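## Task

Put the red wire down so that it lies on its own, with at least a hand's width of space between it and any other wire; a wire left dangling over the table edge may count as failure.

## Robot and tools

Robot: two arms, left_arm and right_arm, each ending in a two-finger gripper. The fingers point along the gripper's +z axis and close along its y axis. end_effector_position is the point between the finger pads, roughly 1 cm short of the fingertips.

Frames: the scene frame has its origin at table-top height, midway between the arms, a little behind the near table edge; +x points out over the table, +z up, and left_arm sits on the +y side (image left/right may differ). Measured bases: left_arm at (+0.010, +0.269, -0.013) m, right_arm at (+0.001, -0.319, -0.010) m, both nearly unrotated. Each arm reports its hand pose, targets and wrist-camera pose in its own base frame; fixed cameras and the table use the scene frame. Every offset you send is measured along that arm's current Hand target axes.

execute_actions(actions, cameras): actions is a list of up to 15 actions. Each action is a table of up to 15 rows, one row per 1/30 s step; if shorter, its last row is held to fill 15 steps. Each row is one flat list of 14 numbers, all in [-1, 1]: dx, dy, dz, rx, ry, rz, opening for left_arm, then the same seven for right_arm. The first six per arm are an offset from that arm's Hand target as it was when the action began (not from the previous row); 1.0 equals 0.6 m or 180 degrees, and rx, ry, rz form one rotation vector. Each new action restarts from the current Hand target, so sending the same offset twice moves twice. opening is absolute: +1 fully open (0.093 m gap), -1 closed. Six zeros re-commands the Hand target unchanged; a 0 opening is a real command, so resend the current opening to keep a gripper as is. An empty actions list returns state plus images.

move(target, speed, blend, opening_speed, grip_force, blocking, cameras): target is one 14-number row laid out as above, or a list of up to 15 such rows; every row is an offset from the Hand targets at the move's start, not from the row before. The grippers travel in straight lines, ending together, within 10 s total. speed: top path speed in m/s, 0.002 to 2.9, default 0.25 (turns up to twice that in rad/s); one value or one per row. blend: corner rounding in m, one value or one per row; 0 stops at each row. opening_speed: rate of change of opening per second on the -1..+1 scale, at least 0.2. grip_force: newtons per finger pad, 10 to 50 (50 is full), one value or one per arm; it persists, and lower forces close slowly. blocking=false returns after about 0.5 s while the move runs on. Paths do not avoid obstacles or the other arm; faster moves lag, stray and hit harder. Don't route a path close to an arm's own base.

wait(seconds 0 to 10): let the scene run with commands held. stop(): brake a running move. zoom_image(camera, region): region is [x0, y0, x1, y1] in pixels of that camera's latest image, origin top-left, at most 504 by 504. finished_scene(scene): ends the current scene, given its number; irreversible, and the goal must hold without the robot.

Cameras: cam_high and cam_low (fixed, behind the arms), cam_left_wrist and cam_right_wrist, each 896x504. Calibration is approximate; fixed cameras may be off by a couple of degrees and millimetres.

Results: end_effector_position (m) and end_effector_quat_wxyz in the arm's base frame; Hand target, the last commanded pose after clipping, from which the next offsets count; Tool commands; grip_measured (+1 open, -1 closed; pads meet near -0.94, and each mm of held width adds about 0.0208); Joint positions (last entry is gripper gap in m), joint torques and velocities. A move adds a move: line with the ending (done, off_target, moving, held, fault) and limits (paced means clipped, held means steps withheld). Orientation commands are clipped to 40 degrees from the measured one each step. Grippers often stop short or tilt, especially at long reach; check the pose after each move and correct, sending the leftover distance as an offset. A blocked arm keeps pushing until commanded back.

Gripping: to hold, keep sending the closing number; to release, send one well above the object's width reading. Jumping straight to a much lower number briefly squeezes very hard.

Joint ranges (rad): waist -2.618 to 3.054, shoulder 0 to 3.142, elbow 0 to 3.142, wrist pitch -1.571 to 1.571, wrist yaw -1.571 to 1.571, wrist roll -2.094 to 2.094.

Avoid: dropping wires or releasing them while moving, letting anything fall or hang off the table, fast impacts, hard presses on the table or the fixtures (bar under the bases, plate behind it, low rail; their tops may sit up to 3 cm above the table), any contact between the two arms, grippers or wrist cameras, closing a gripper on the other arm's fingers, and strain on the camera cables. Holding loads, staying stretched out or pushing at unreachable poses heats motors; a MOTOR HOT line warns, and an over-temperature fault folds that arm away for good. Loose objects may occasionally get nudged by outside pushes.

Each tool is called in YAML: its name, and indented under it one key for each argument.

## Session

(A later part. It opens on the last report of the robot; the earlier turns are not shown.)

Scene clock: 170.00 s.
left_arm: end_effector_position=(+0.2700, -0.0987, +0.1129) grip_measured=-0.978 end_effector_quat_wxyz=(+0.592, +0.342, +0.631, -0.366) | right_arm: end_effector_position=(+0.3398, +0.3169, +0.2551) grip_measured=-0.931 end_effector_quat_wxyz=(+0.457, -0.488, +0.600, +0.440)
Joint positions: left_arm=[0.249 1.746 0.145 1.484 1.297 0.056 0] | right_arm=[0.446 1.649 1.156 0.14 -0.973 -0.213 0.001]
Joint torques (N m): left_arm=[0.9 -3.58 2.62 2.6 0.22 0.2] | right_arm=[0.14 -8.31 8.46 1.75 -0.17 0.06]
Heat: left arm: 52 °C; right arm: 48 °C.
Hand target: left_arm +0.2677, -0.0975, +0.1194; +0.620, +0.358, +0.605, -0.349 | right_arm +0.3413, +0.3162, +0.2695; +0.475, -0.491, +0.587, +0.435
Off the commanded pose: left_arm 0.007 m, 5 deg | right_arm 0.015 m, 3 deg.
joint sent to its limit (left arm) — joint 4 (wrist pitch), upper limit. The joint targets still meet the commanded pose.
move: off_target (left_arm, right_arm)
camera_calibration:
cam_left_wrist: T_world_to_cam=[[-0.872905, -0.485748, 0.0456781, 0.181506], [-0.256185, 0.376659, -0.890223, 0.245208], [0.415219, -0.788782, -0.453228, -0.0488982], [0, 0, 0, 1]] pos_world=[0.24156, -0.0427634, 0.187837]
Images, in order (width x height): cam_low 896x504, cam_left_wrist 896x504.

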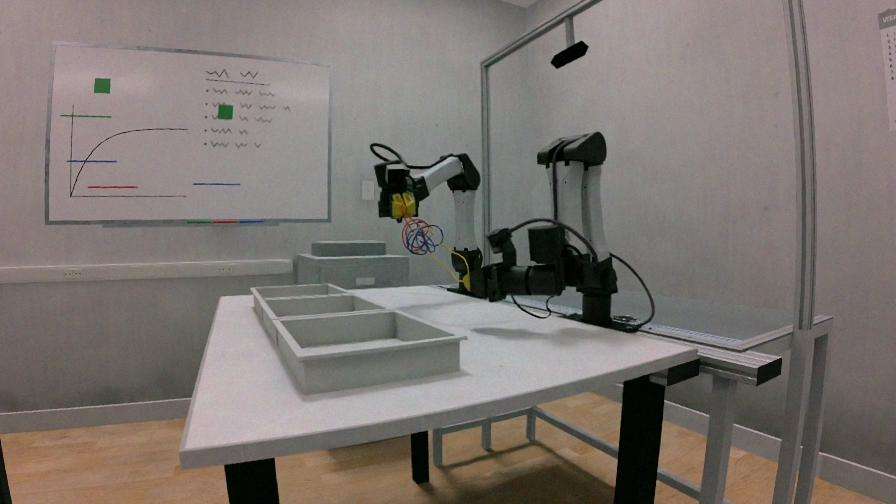

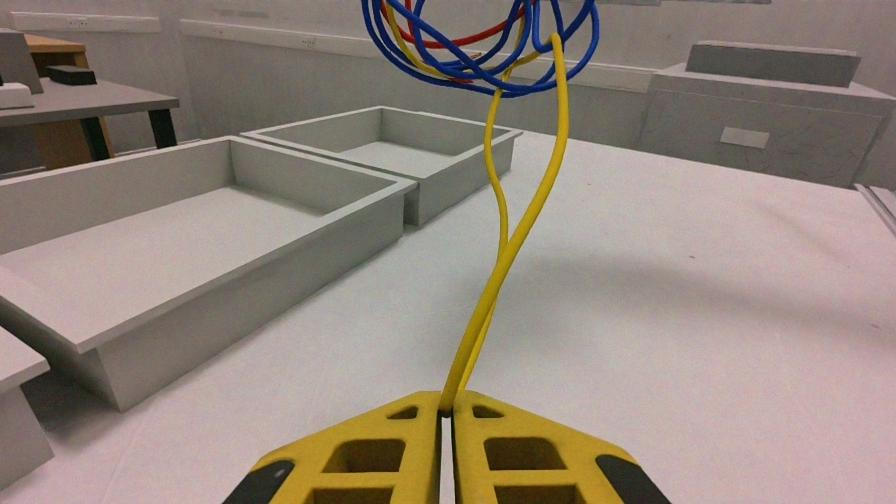

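move:
  target: [0, 0, 0, 0, 0, 0, -1.0, -0.1,0,-0.08,0,0,0,-0.936209]
  speed: 0.06
  cameras: ["cam_left_wrist", "cam_low", "cam_high"]

zoom_image:
  camera: "cam_low"
  region: [340, 140, 480, 280]

Scene clock: 177.43 s.
left_arm: end_effector_position=(+0.2697, -0.0988, +0.1129) grip_measured=-0.978 end_effector_quat_wxyz=(+0.592, +0.343, +0.631, -0.366) | right_arm: end_effector_position=(+0.3401, +0.2857, +0.3033) grip_measured=-0.931 end_effector_quat_wxyz=(+0.438, -0.479, +0.615, +0.447)
Joint positions: left_arm=[0.249 1.746 0.145 1.484 1.299 0.056 0] | right_arm=[0.364 1.59 1.327 -0.186 -1.049 -0.262 0.001]
Joint torques (N m): left_arm=[1.03 -3.55 2.55 2.62 0.22 0.19] | right_arm=[-1.59 -9.81 10.55 1.63 -0.35 -0.17]
Heat: left arm: 54 °C; right arm: 48 °C.
Hand target: left_arm +0.2677, -0.0975, +0.1194; +0.620, +0.358, +0.605, -0.349 | right_arm +0.3389, +0.2791, +0.3367; +0.475, -0.491, +0.587, +0.435
Off the commanded pose: left_arm 0.007 m, 5 deg | right_arm 0.034 m, 6 deg.
joint sent to its limit (left arm) — joint 4 (wrist pitch), upper limit. The joint targets still meet the commanded pose.
move: off_target (left_arm, right_arm)
camera_calibration:
cam_left_wrist: T_world_to_cam=[[-0.873813, -0.484111, 0.0456929, 0.181575], [-0.255392, 0.376946, -0.89033, 0.245035], [0.413794, -0.789651, -0.453018, -0.0486272], [0, 0, 0, 1]] pos_world=[0.241364, -0.0428609, 0.187836]
Images, in order (width x height): cam_high 896x504, cam_low 896x504, cam_left_wrist 896x504.

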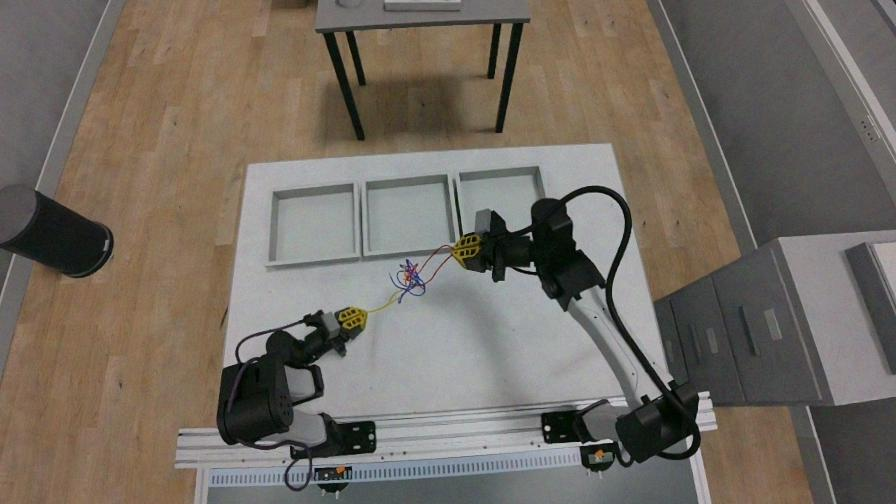

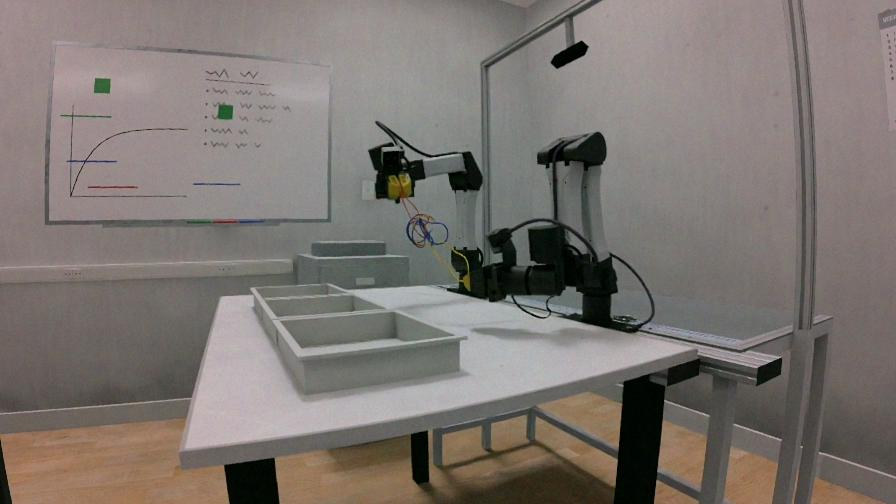

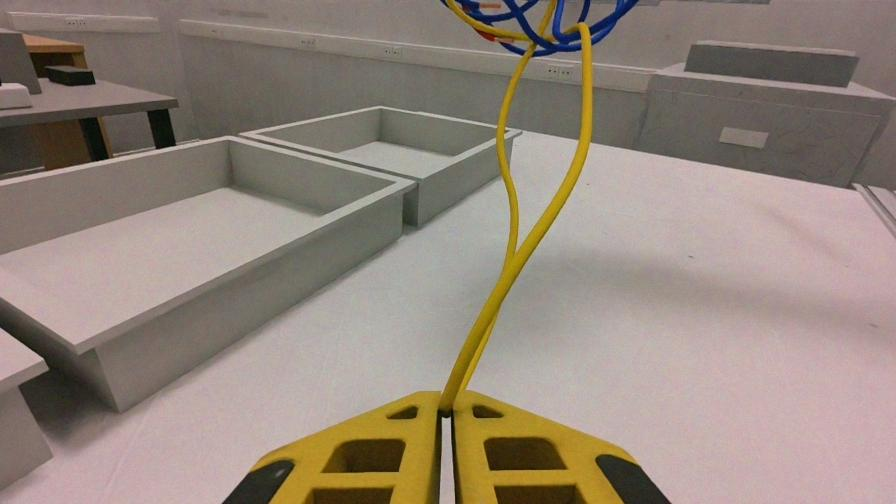

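Scaled by 3.600 from the camera's 896x504 image, which has a finer 1280x720 frame.

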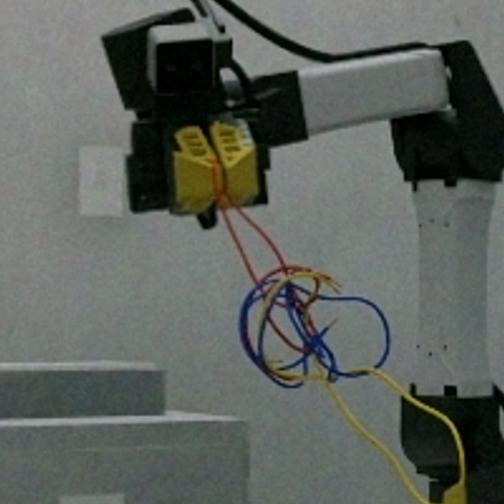

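move:
  target: [0, 0, 0, 0, 0, 0, -1.0, 0,0,-0.10,0,0,0,-0.936209]
  speed: 0.06
  cameras: ["cam_left_wrist", "cam_low", "cam_high"]

zoom_image:
  camera: "cam_low"
  region: [340, 140, 480, 280]

zoom_image:
  camera: "cam_high"
  region: [330, 200, 530, 350]

Scene clock: 184.20 s.
left_arm: end_effector_position=(+0.2691, -0.0992, +0.1130) grip_measured=-0.978 end_effector_quat_wxyz=(+0.591, +0.344, +0.630, -0.368) | right_arm: end_effector_position=(+0.3338, +0.2267, +0.3160) grip_measured=-0.931 end_effector_quat_wxyz=(+0.439, -0.475, +0.615, +0.451)
Joint positions: left_arm=[0.249 1.746 0.145 1.484 1.303 0.056 0] | right_arm=[0.197 1.528 1.35 -0.426 -1.198 -0.43 0.001]
Joint torques (N m): left_arm=[0.88 -3.44 2.52 2.61 0.15 0.19] | right_arm=[-1.18 -9.18 10.56 1.56 -0.58 -0.17]
Heat: left arm: 56 °C; right arm: 48 °C.
Hand target: left_arm +0.2677, -0.0975, +0.1194; +0.620, +0.358, +0.605, -0.349 | right_arm +0.3311, +0.2205, +0.3470; +0.475, -0.491, +0.587, +0.435
Off the commanded pose: left_arm 0.007 m, 5 deg | right_arm 0.032 m, 6 deg.
joint sent to its limit (left arm) — joint 4 (wrist pitch), upper limit. The joint targets still meet the commanded pose.
move: off_target (left_arm, right_arm)
camera_calibration:
cam_left_wrist: T_world_to_cam=[[-0.875986, -0.48015, 0.0458705, 0.181755], [-0.253642, 0.377669, -0.890523, 0.244691], [0.410261, -0.791721, -0.452619, -0.0480122], [0, 0, 0, 1]] pos_world=[0.240976, -0.043155, 0.187835]
Images, in order (width x height): cam_high 896x504, cam_low 896x504, cam_left_wrist 896x504.

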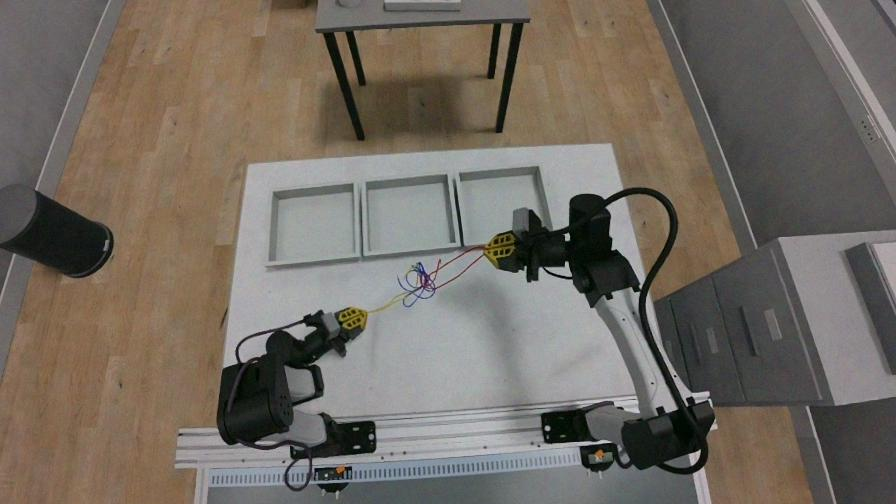

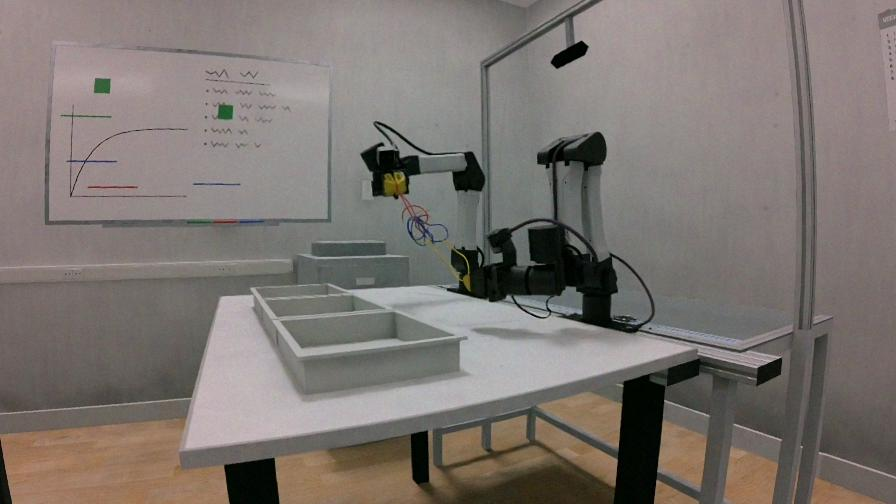

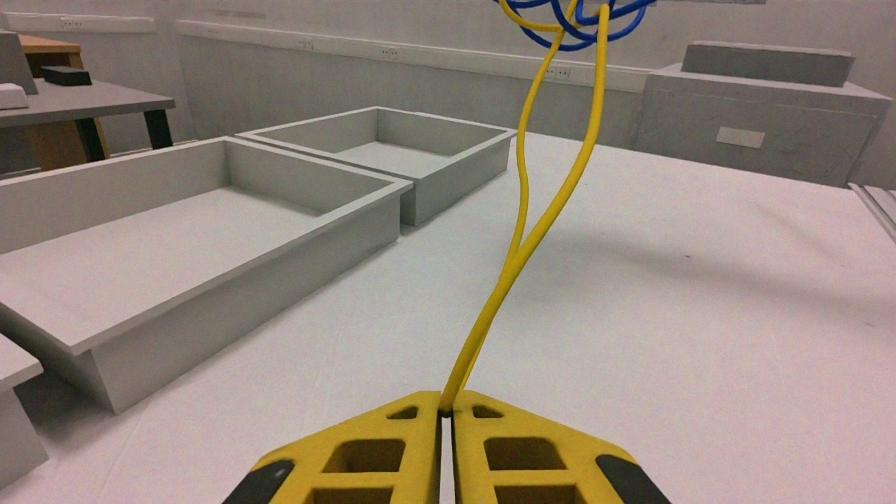

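Scaled by 3.600 from the camera's 896x504 image, which has a finer 1280x720 frame.

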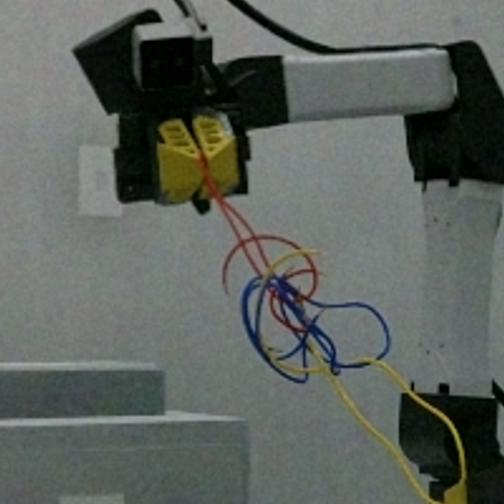

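Scaled by 2.520 from the camera's 896x504 image, which has a finer 1280x720 frame.

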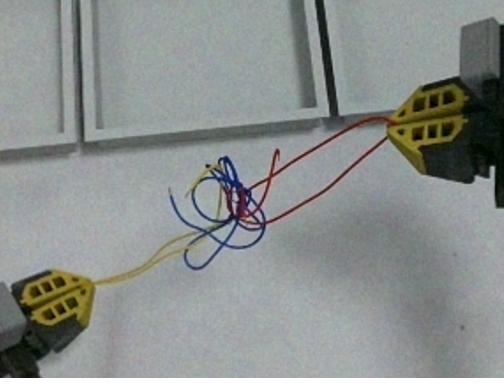

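move:
  target: [0, 0, 0, 0, 0, 0, -1.0, 0,0,-0.12,0,0,0,-0.936209]
  speed: 0.06
  cameras: ["cam_left_wrist", "cam_low", "cam_high"]

zoom_image:
  camera: "cam_low"
  region: [340, 140, 480, 280]

zoom_image:
  camera: "cam_high"
  region: [330, 200, 530, 350]

Scene clock: 192.17 s.
left_arm: end_effector_position=(+0.2688, -0.0991, +0.1131) grip_measured=-0.978 end_effector_quat_wxyz=(+0.591, +0.344, +0.630, -0.368) | right_arm: end_effector_position=(+0.3174, +0.1538, +0.3490) grip_measured=-0.931 end_effector_quat_wxyz=(+0.460, -0.486, +0.600, +0.439)
Joint positions: left_arm=[0.25 1.746 0.145 1.484 1.306 0.056 0] | right_arm=[-0.034 1.578 1.621 -1.164 -1.357 -1.03 0.001]
Joint torques (N m): left_arm=[0.87 -3.67 2.74 2.62 0.16 0.17] | right_arm=[-1.28 -4.63 9.46 0.85 -0.78 -0.1]
Heat: left arm: 57 °C; right arm: 48 °C.
Hand target: left_arm +0.2677, -0.0975, +0.1194; +0.620, +0.358, +0.605, -0.349 | right_arm +0.3218, +0.1501, +0.3592; +0.475, -0.491, +0.587, +0.435
Off the commanded pose: left_arm 0.007 m, 5 deg | right_arm 0.012 m, 2 deg.
joint sent to its limit (left arm) — joint 4 (wrist pitch), upper limit. The joint targets still meet the commanded pose.
move: off_target (left_arm, right_arm)
camera_calibration:
cam_left_wrist: T_world_to_cam=[[-0.87675, -0.478788, 0.0455202, 0.181983], [-0.252638, 0.377947, -0.890691, 0.244455], [0.409248, -0.792413, -0.452325, -0.0475678], [0, 0, 0, 1]] pos_world=[0.24078, -0.042953, 0.187934]
Images, in order (width x height): cam_high 896x504, cam_low 896x504, cam_left_wrist 896x504.

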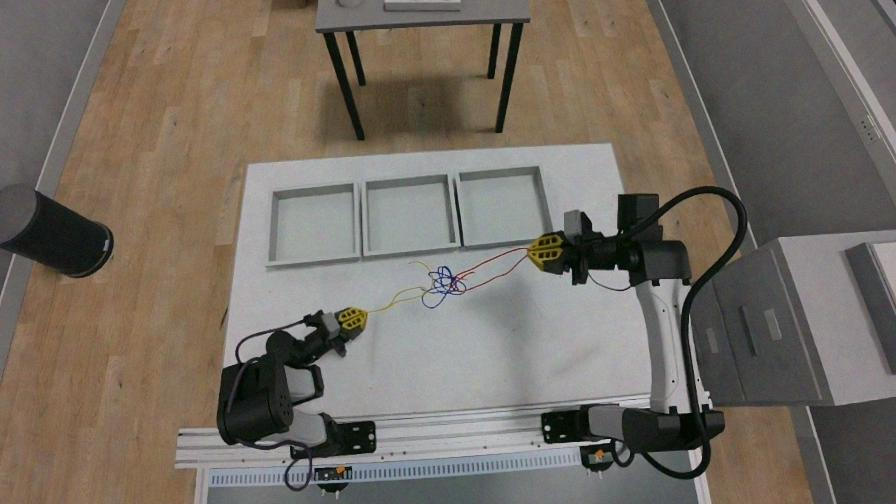

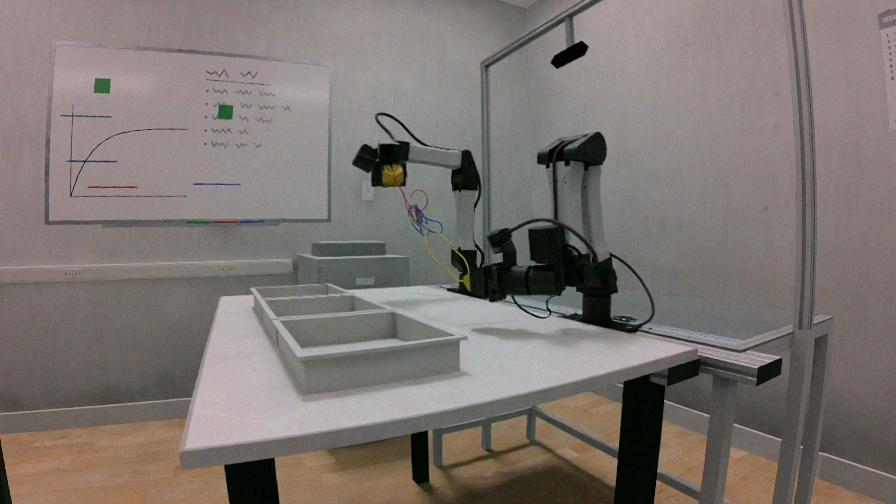

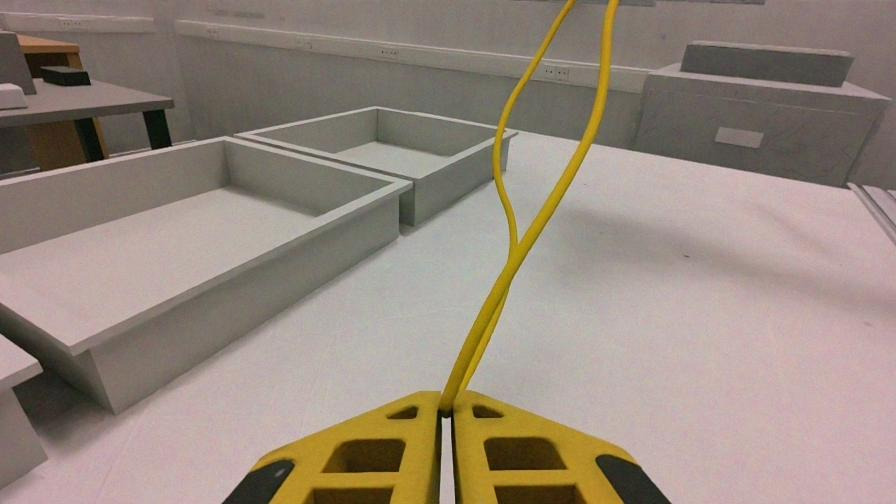

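Scaled by 3.600 from the camera's 896x504 image, which has a finer 1280x720 frame.

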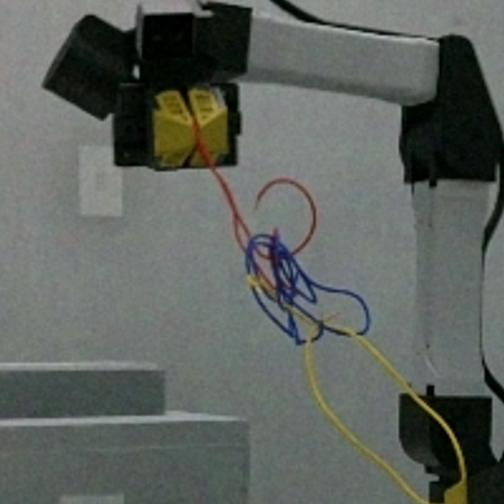

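Scaled by 2.520 from the camera's 896x504 image, which has a finer 1280x720 frame.

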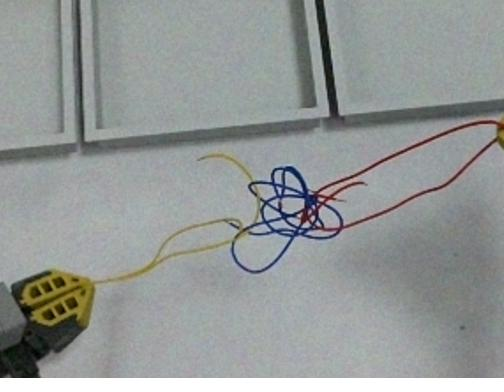

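move:
  target: [0, 0, 0, 0, 0, 0, -1.0, 0.30,0,-0.02,0,0,0,-0.936209]
  speed: 0.12
  cameras: ["cam_left_wrist", "cam_low", "cam_high", "cam_right_wrist"]

zoom_image:
  camera: "cam_low"
  region: [340, 180, 480, 320]

zoom_image:
  camera: "cam_high"
  region: [330, 200, 530, 350]

Scene clock: 203.17 s.
left_arm: end_effector_position=(+0.2688, -0.0991, +0.1131) grip_measured=-0.978 end_effector_quat_wxyz=(+0.591, +0.344, +0.630, -0.368) | right_arm: end_effector_position=(+0.3001, +0.1134, +0.1784) grip_measured=-0.931 end_effector_quat_wxyz=(+0.462, -0.492, +0.592, +0.440)
Joint positions: left_arm=[0.25 1.746 0.145 1.484 1.306 0.056 0] | right_arm=[-0.18 1.779 1.165 -1.282 -1.374 -1.836 0.001]
Joint torques (N m): left_arm=[0.91 -3.59 2.4 2.62 0.16 0.16] | right_arm=[-0.98 -5.59 8.17 -0.34 -0.77 -0.1]
Heat: left arm: 58 °C; right arm: 48 °C.
Hand target: left_arm +0.2677, -0.0975, +0.1194; +0.620, +0.358, +0.605, -0.349 | right_arm +0.3081, +0.1091, +0.1841; +0.475, -0.491, +0.587, +0.435
Off the commanded pose: left_arm 0.007 m, 5 deg | right_arm 0.011 m, 2 deg.
joint sent to its limit (left arm) — joint 4 (wrist pitch), upper limit. The joint targets still meet the commanded pose.
move: off_target (left_arm, right_arm)
camera_calibration:
cam_left_wrist: T_world_to_cam=[[-0.87675, -0.478788, 0.0455202, 0.181983], [-0.252638, 0.377947, -0.890691, 0.244455], [0.409248, -0.792413, -0.452325, -0.0475678], [0, 0, 0, 1]] pos_world=[0.24078, -0.042953, 0.187934]
cam_right_wrist: T_world_to_cam=[[0.989996, -0.116608, -0.0794398, -0.269196], [-0.130965, -0.549932, -0.824877, 0.291876], [0.0525011, 0.827029, -0.559702, 0.0767117], [0, 0, 0, 1]] pos_world=[0.300701, 0.0656785, 0.262312]

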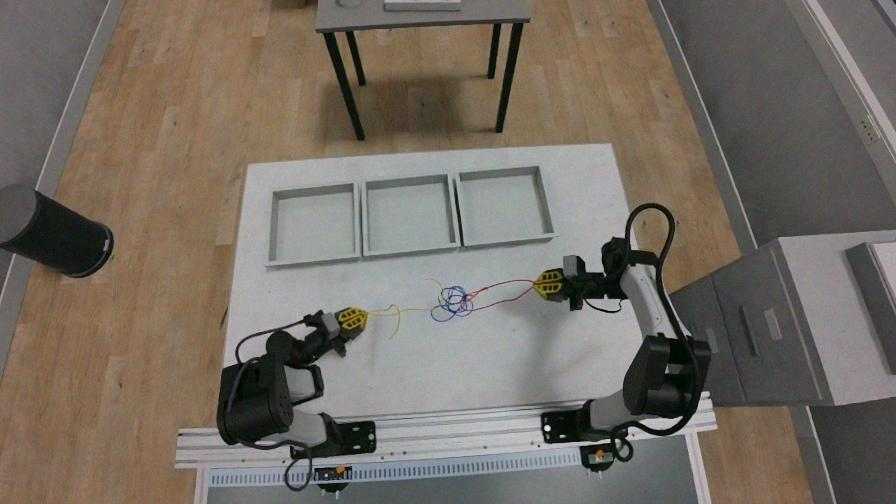

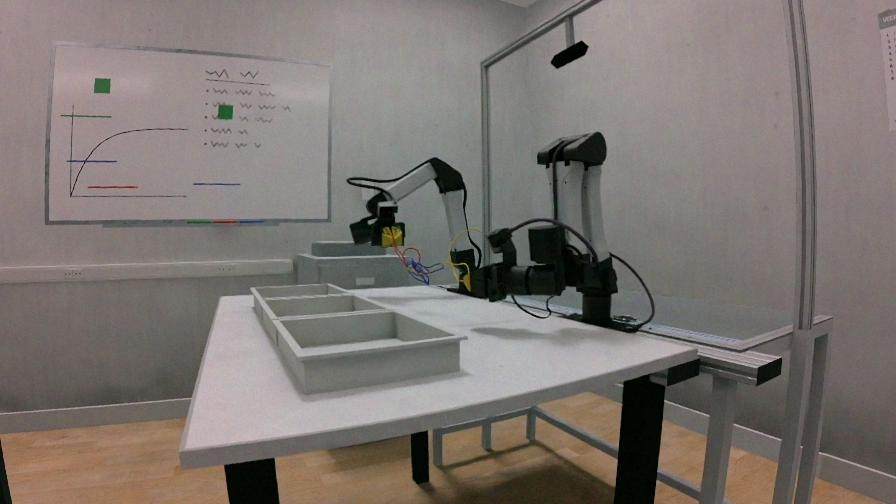

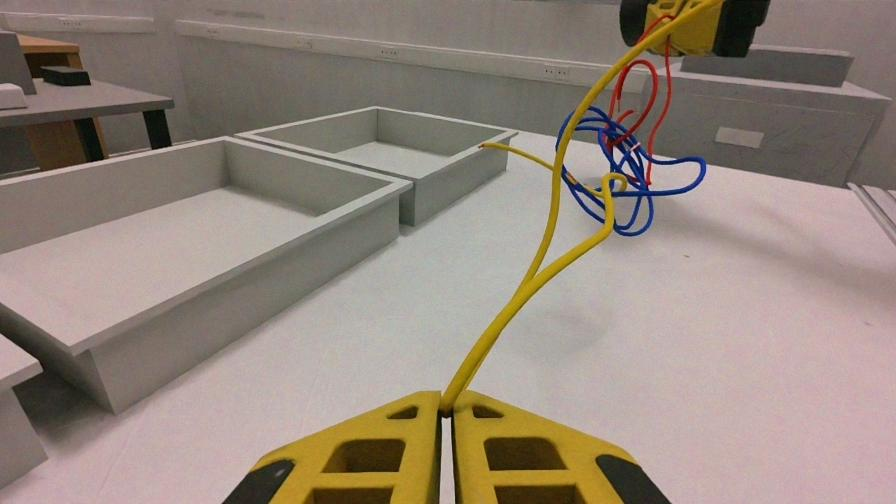

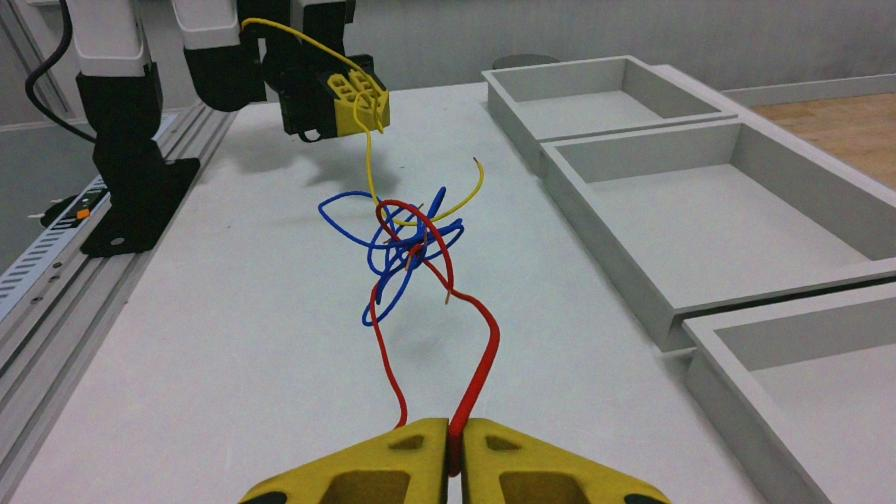

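Scaled by 3.600 from the camera's 896x504 image, which has a finer 1280x720 frame.

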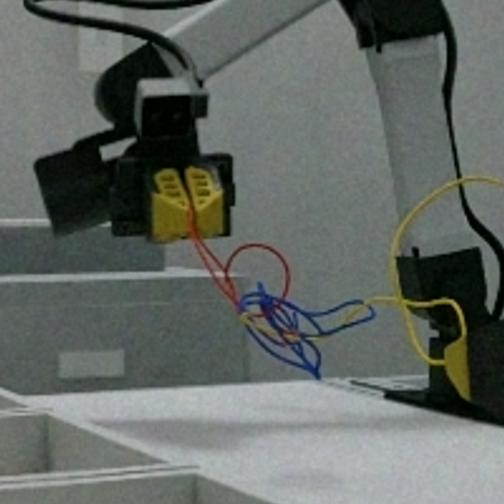

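Scaled by 2.520 from the camera's 896x504 image, which has a finer 1280x720 frame.

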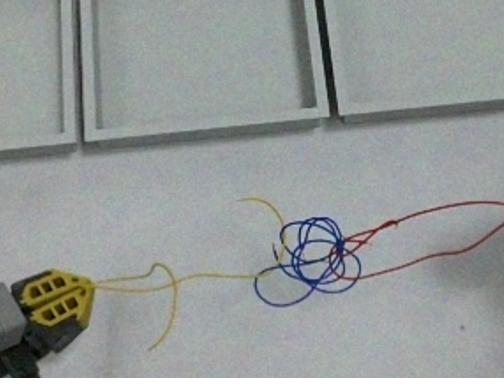

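move:
  target: [0, 0, 0, 0, 0, 0, -1.0, 0.103,-0.014,-0.098,0.167,0,0,-0.936209]
  speed: 0.08
  cameras: ["cam_left_wrist", "cam_low", "cam_high", "cam_right_wrist"]

zoom_image:
  camera: "cam_low"
  region: [340, 180, 480, 320]

zoom_image:
  camera: "cam_high"
  region: [330, 200, 530, 350]

Scene clock: 217.40 s.
left_arm: end_effector_position=(+0.2688, -0.0991, +0.1131) grip_measured=-0.978 end_effector_quat_wxyz=(+0.591, +0.345, +0.630, -0.368) | right_arm: end_effector_position=(+0.3012, +0.0464, +0.1279) grip_measured=-0.931 end_effector_quat_wxyz=(+0.573, -0.348, +0.682, +0.293)
Joint positions: left_arm=[0.25 1.746 0.145 1.484 1.306 0.056 0] | right_arm=[-0.407 1.415 0.43 0.307 -1.292 -0.657 0.001]
Joint torques (N m): left_arm=[0.92 -3.64 2.51 2.57 0.17 0.17] | right_arm=[-0.95 -5.68 5.27 1.57 -0.11 0.07]
Heat: left arm: 59 °C; right arm: 47 °C.
Hand target: left_arm +0.2677, -0.0975, +0.1194; +0.620, +0.358, +0.605, -0.349 | right_arm +0.3046, +0.0404, +0.1329; +0.586, -0.351, +0.680, +0.268
Off the commanded pose: left_arm 0.007 m, 5 deg | right_arm 0.008 m, 3 deg.
joint sent to its limit (left arm) — joint 4 (wrist pitch), upper limit. The joint targets still meet the commanded pose.
move: off_target (left_arm, right_arm)
camera_calibration:
cam_left_wrist: T_world_to_cam=[[-0.876786, -0.478757, 0.0451393, 0.181977], [-0.25233, 0.378132, -0.8907, 0.244365], [0.40936, -0.792343, -0.452346, -0.047547], [0, 0, 0, 1]] pos_world=[0.240679, -0.0429533, 0.187934]
cam_right_wrist: T_world_to_cam=[[0.816259, -0.577491, -0.0149912, -0.216707], [-0.328466, -0.442613, -0.834388, 0.26928], [0.475217, 0.686001, -0.550973, -0.0180471], [0, 0, 0, 1]] pos_world=[0.273915, 0.00642062, 0.211492]

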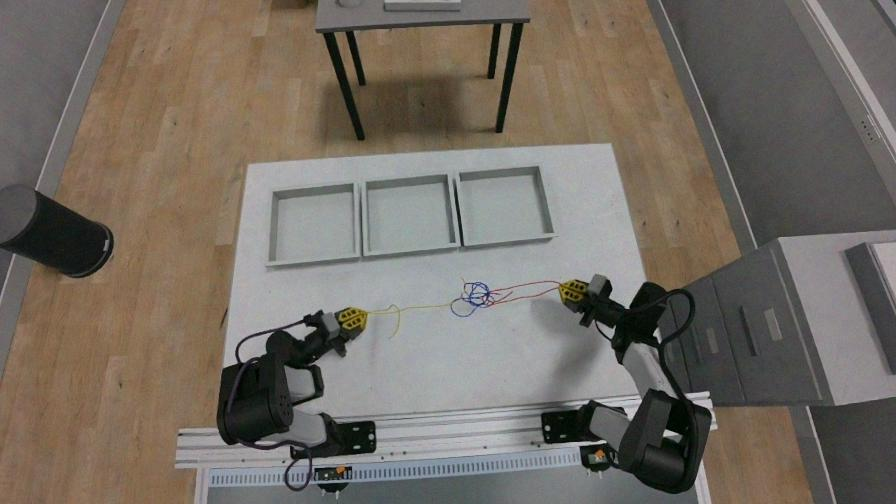

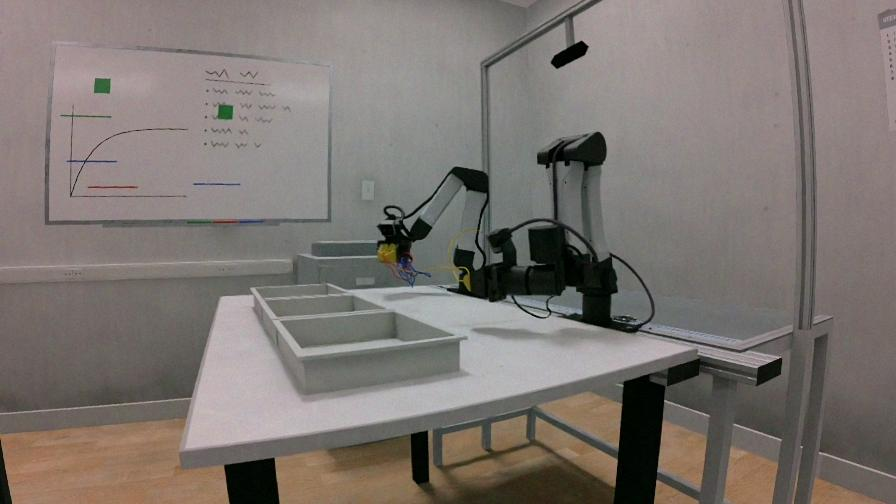

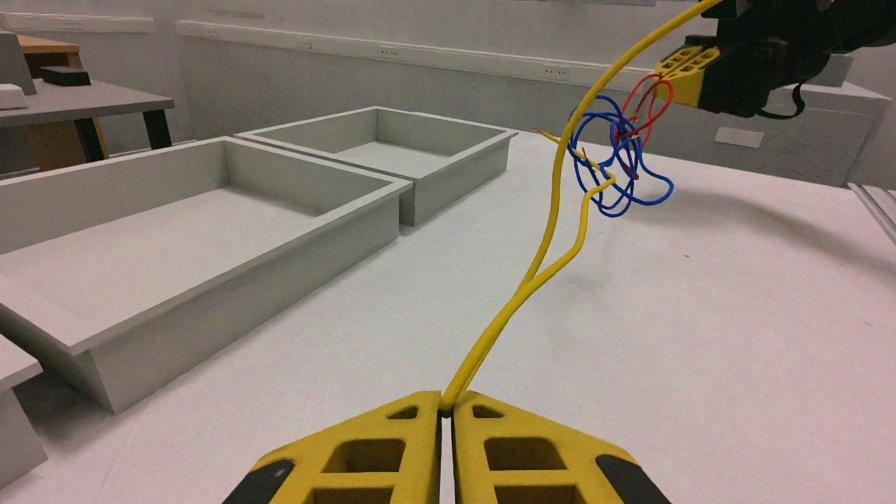

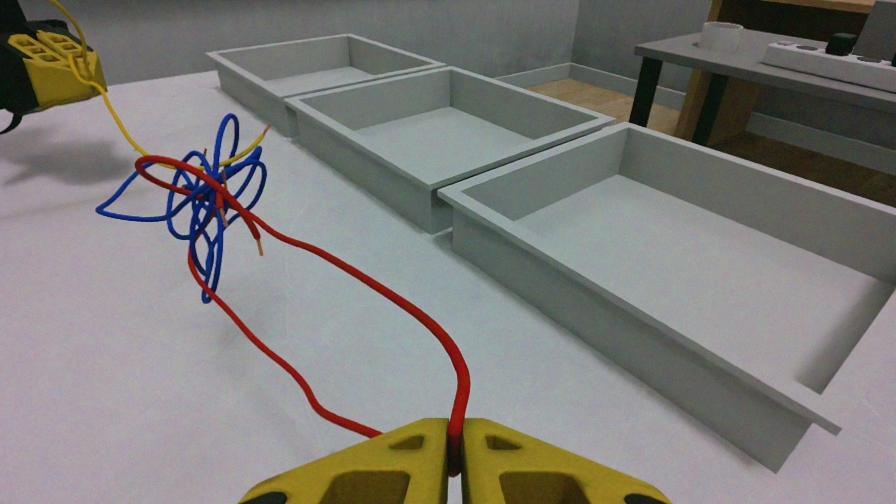

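Scaled by 3.600 from the camera's 896x504 image, which has a finer 1280x720 frame.

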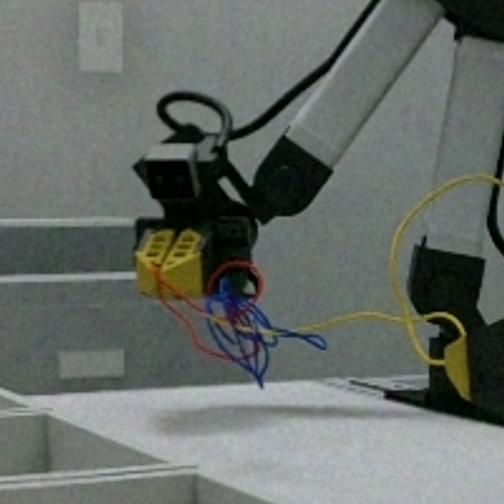

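Scaled by 2.520 from the camera's 896x504 image, which has a finer 1280x720 frame.

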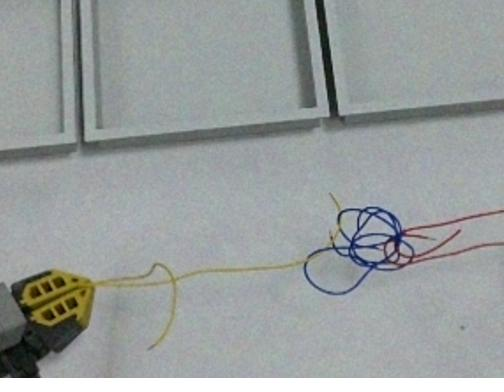

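move:
  target:
    - [0, 0, 0, 0, 0, 0, -1.0, 0.067,0,0,0,0,0,-0.936209]
    - [-0.033, 0.032, -0.155, -0.167, 0, 0, -1.0, 0.067,0,0,0,0,0,-0.936209]
  speed: 0.08
  cameras: ["cam_left_wrist", "cam_low", "cam_high", "cam_right_wrist"]

zoom_image:
  camera: "cam_low"
  region: [340, 180, 480, 320]

zoom_image:
  camera: "cam_high"
  region: [330, 200, 530, 350]

Scene clock: 232.27 s.
left_arm: end_effector_position=(+0.2376, -0.0085, +0.1412) grip_measured=-0.978 end_effector_quat_wxyz=(+0.655, +0.205, +0.700, -0.197) | right_arm: end_effector_position=(+0.3019, +0.0370, +0.0943) grip_measured=-0.931 end_effector_quat_wxyz=(+0.581, -0.353, +0.681, +0.272)
Joint positions: left_arm=[0.71 0.877 0.01 0.642 1.28 0.209 0] | right_arm=[-0.439 1.569 0.374 0.498 -1.292 -0.719 0.001]
Joint torques (N m): left_arm=[0.54 -0.58 6.74 1.76 0.05 0.19] | right_arm=[-0.77 -3.32 4.52 1.53 -0.45 0.11]
Heat: left arm: 59 °C; right arm: 46 °C.
Hand target: left_arm +0.2372, -0.0073, +0.1385; +0.692, +0.185, +0.674, -0.180 | right_arm +0.3020, +0.0338, +0.0934; +0.586, -0.351, +0.679, +0.268
Off the commanded pose: left_arm 0.003 m, 6 deg | right_arm 0.003 m, 1 deg.
joint sent to its limit (left arm) — joint 3 (elbow), lower limit, where the elbow is as bent as it goes. The joint targets are off in orientation, not in position.
move: off_target (left_arm)
camera_calibration:
cam_left_wrist: T_world_to_cam=[[-0.557579, -0.830114, -0.00410282, 0.124877], [-0.399037, 0.272357, -0.875552, 0.259082], [0.727925, -0.486552, -0.483107, -0.0190615], [0, 0, 0, 1]] pos_world=[0.186887, 0.0238252, 0.218143]
cam_right_wrist: T_world_to_cam=[[0.803578, -0.594612, 0.0264251, -0.222525], [-0.312466, -0.459232, -0.831548, 0.232879], [0.506583, 0.659957, -0.554825, -0.0385631], [0, 0, 0, 1]] pos_world=[0.271119, 0.0000792113, 0.178135]

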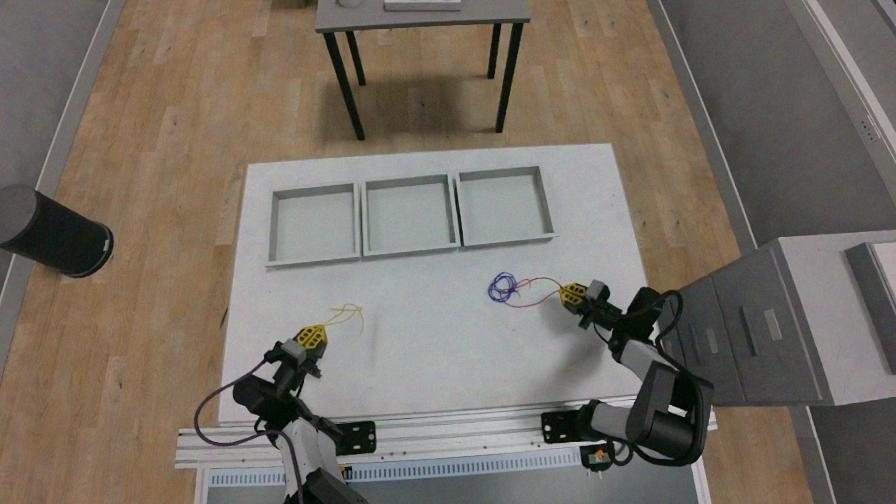

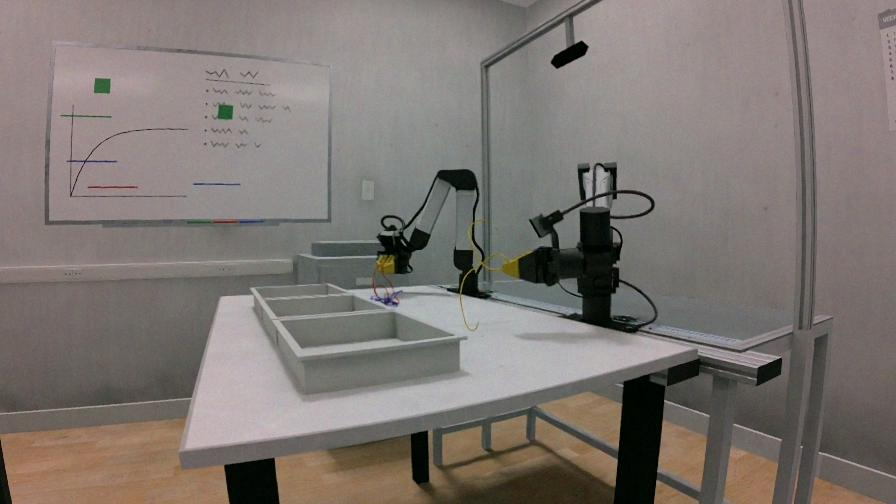

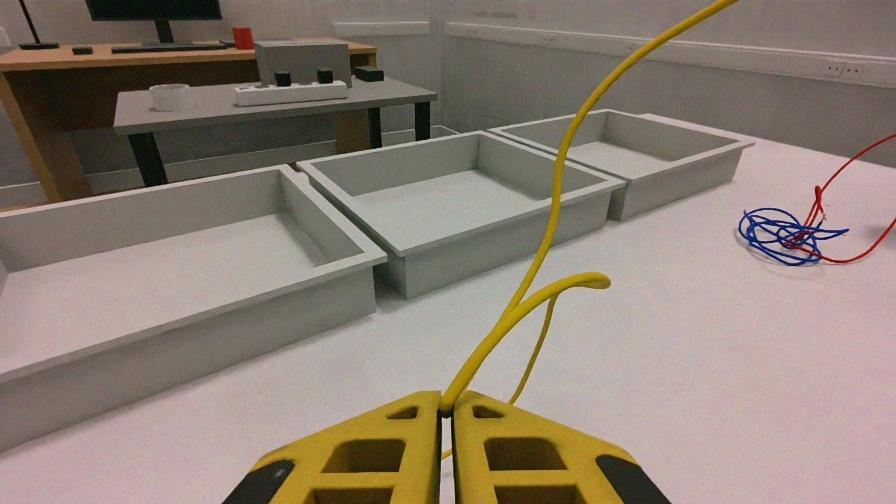

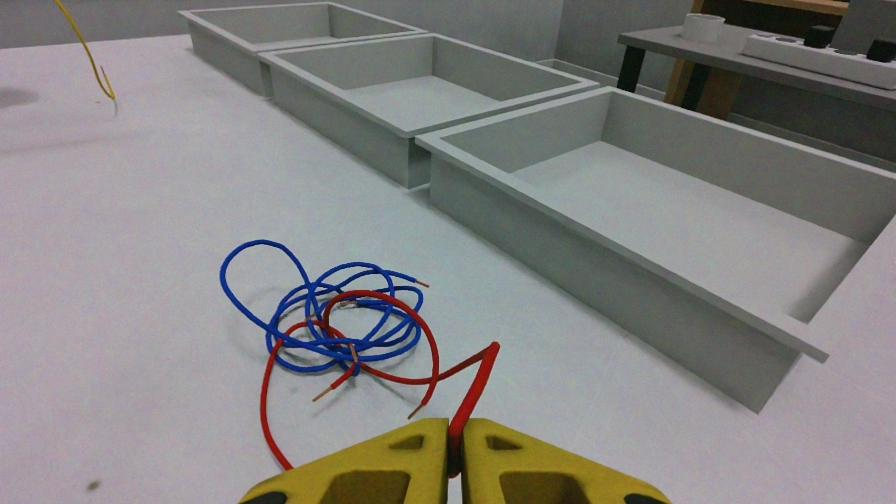

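Scaled by 3.600 from the camera's 896x504 image, which has a finer 1280x720 frame.

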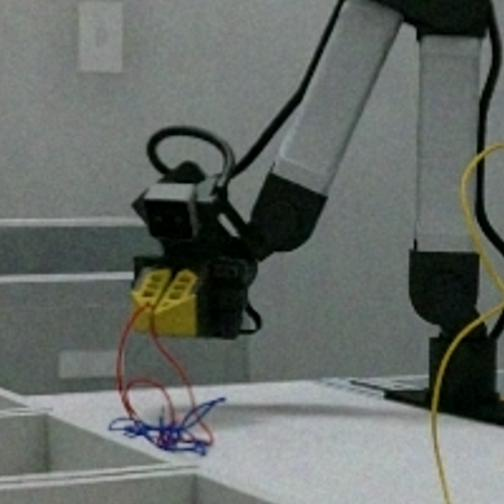

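Scaled by 2.520 from the camera's 896x504 image, which has a finer 1280x720 frame.

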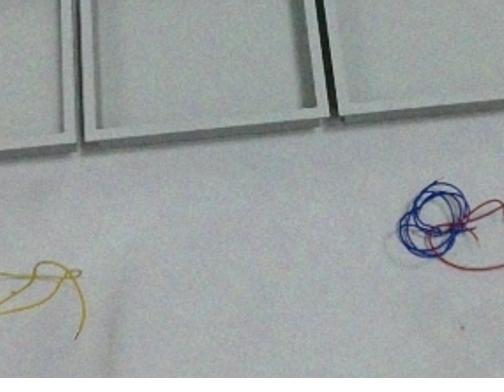

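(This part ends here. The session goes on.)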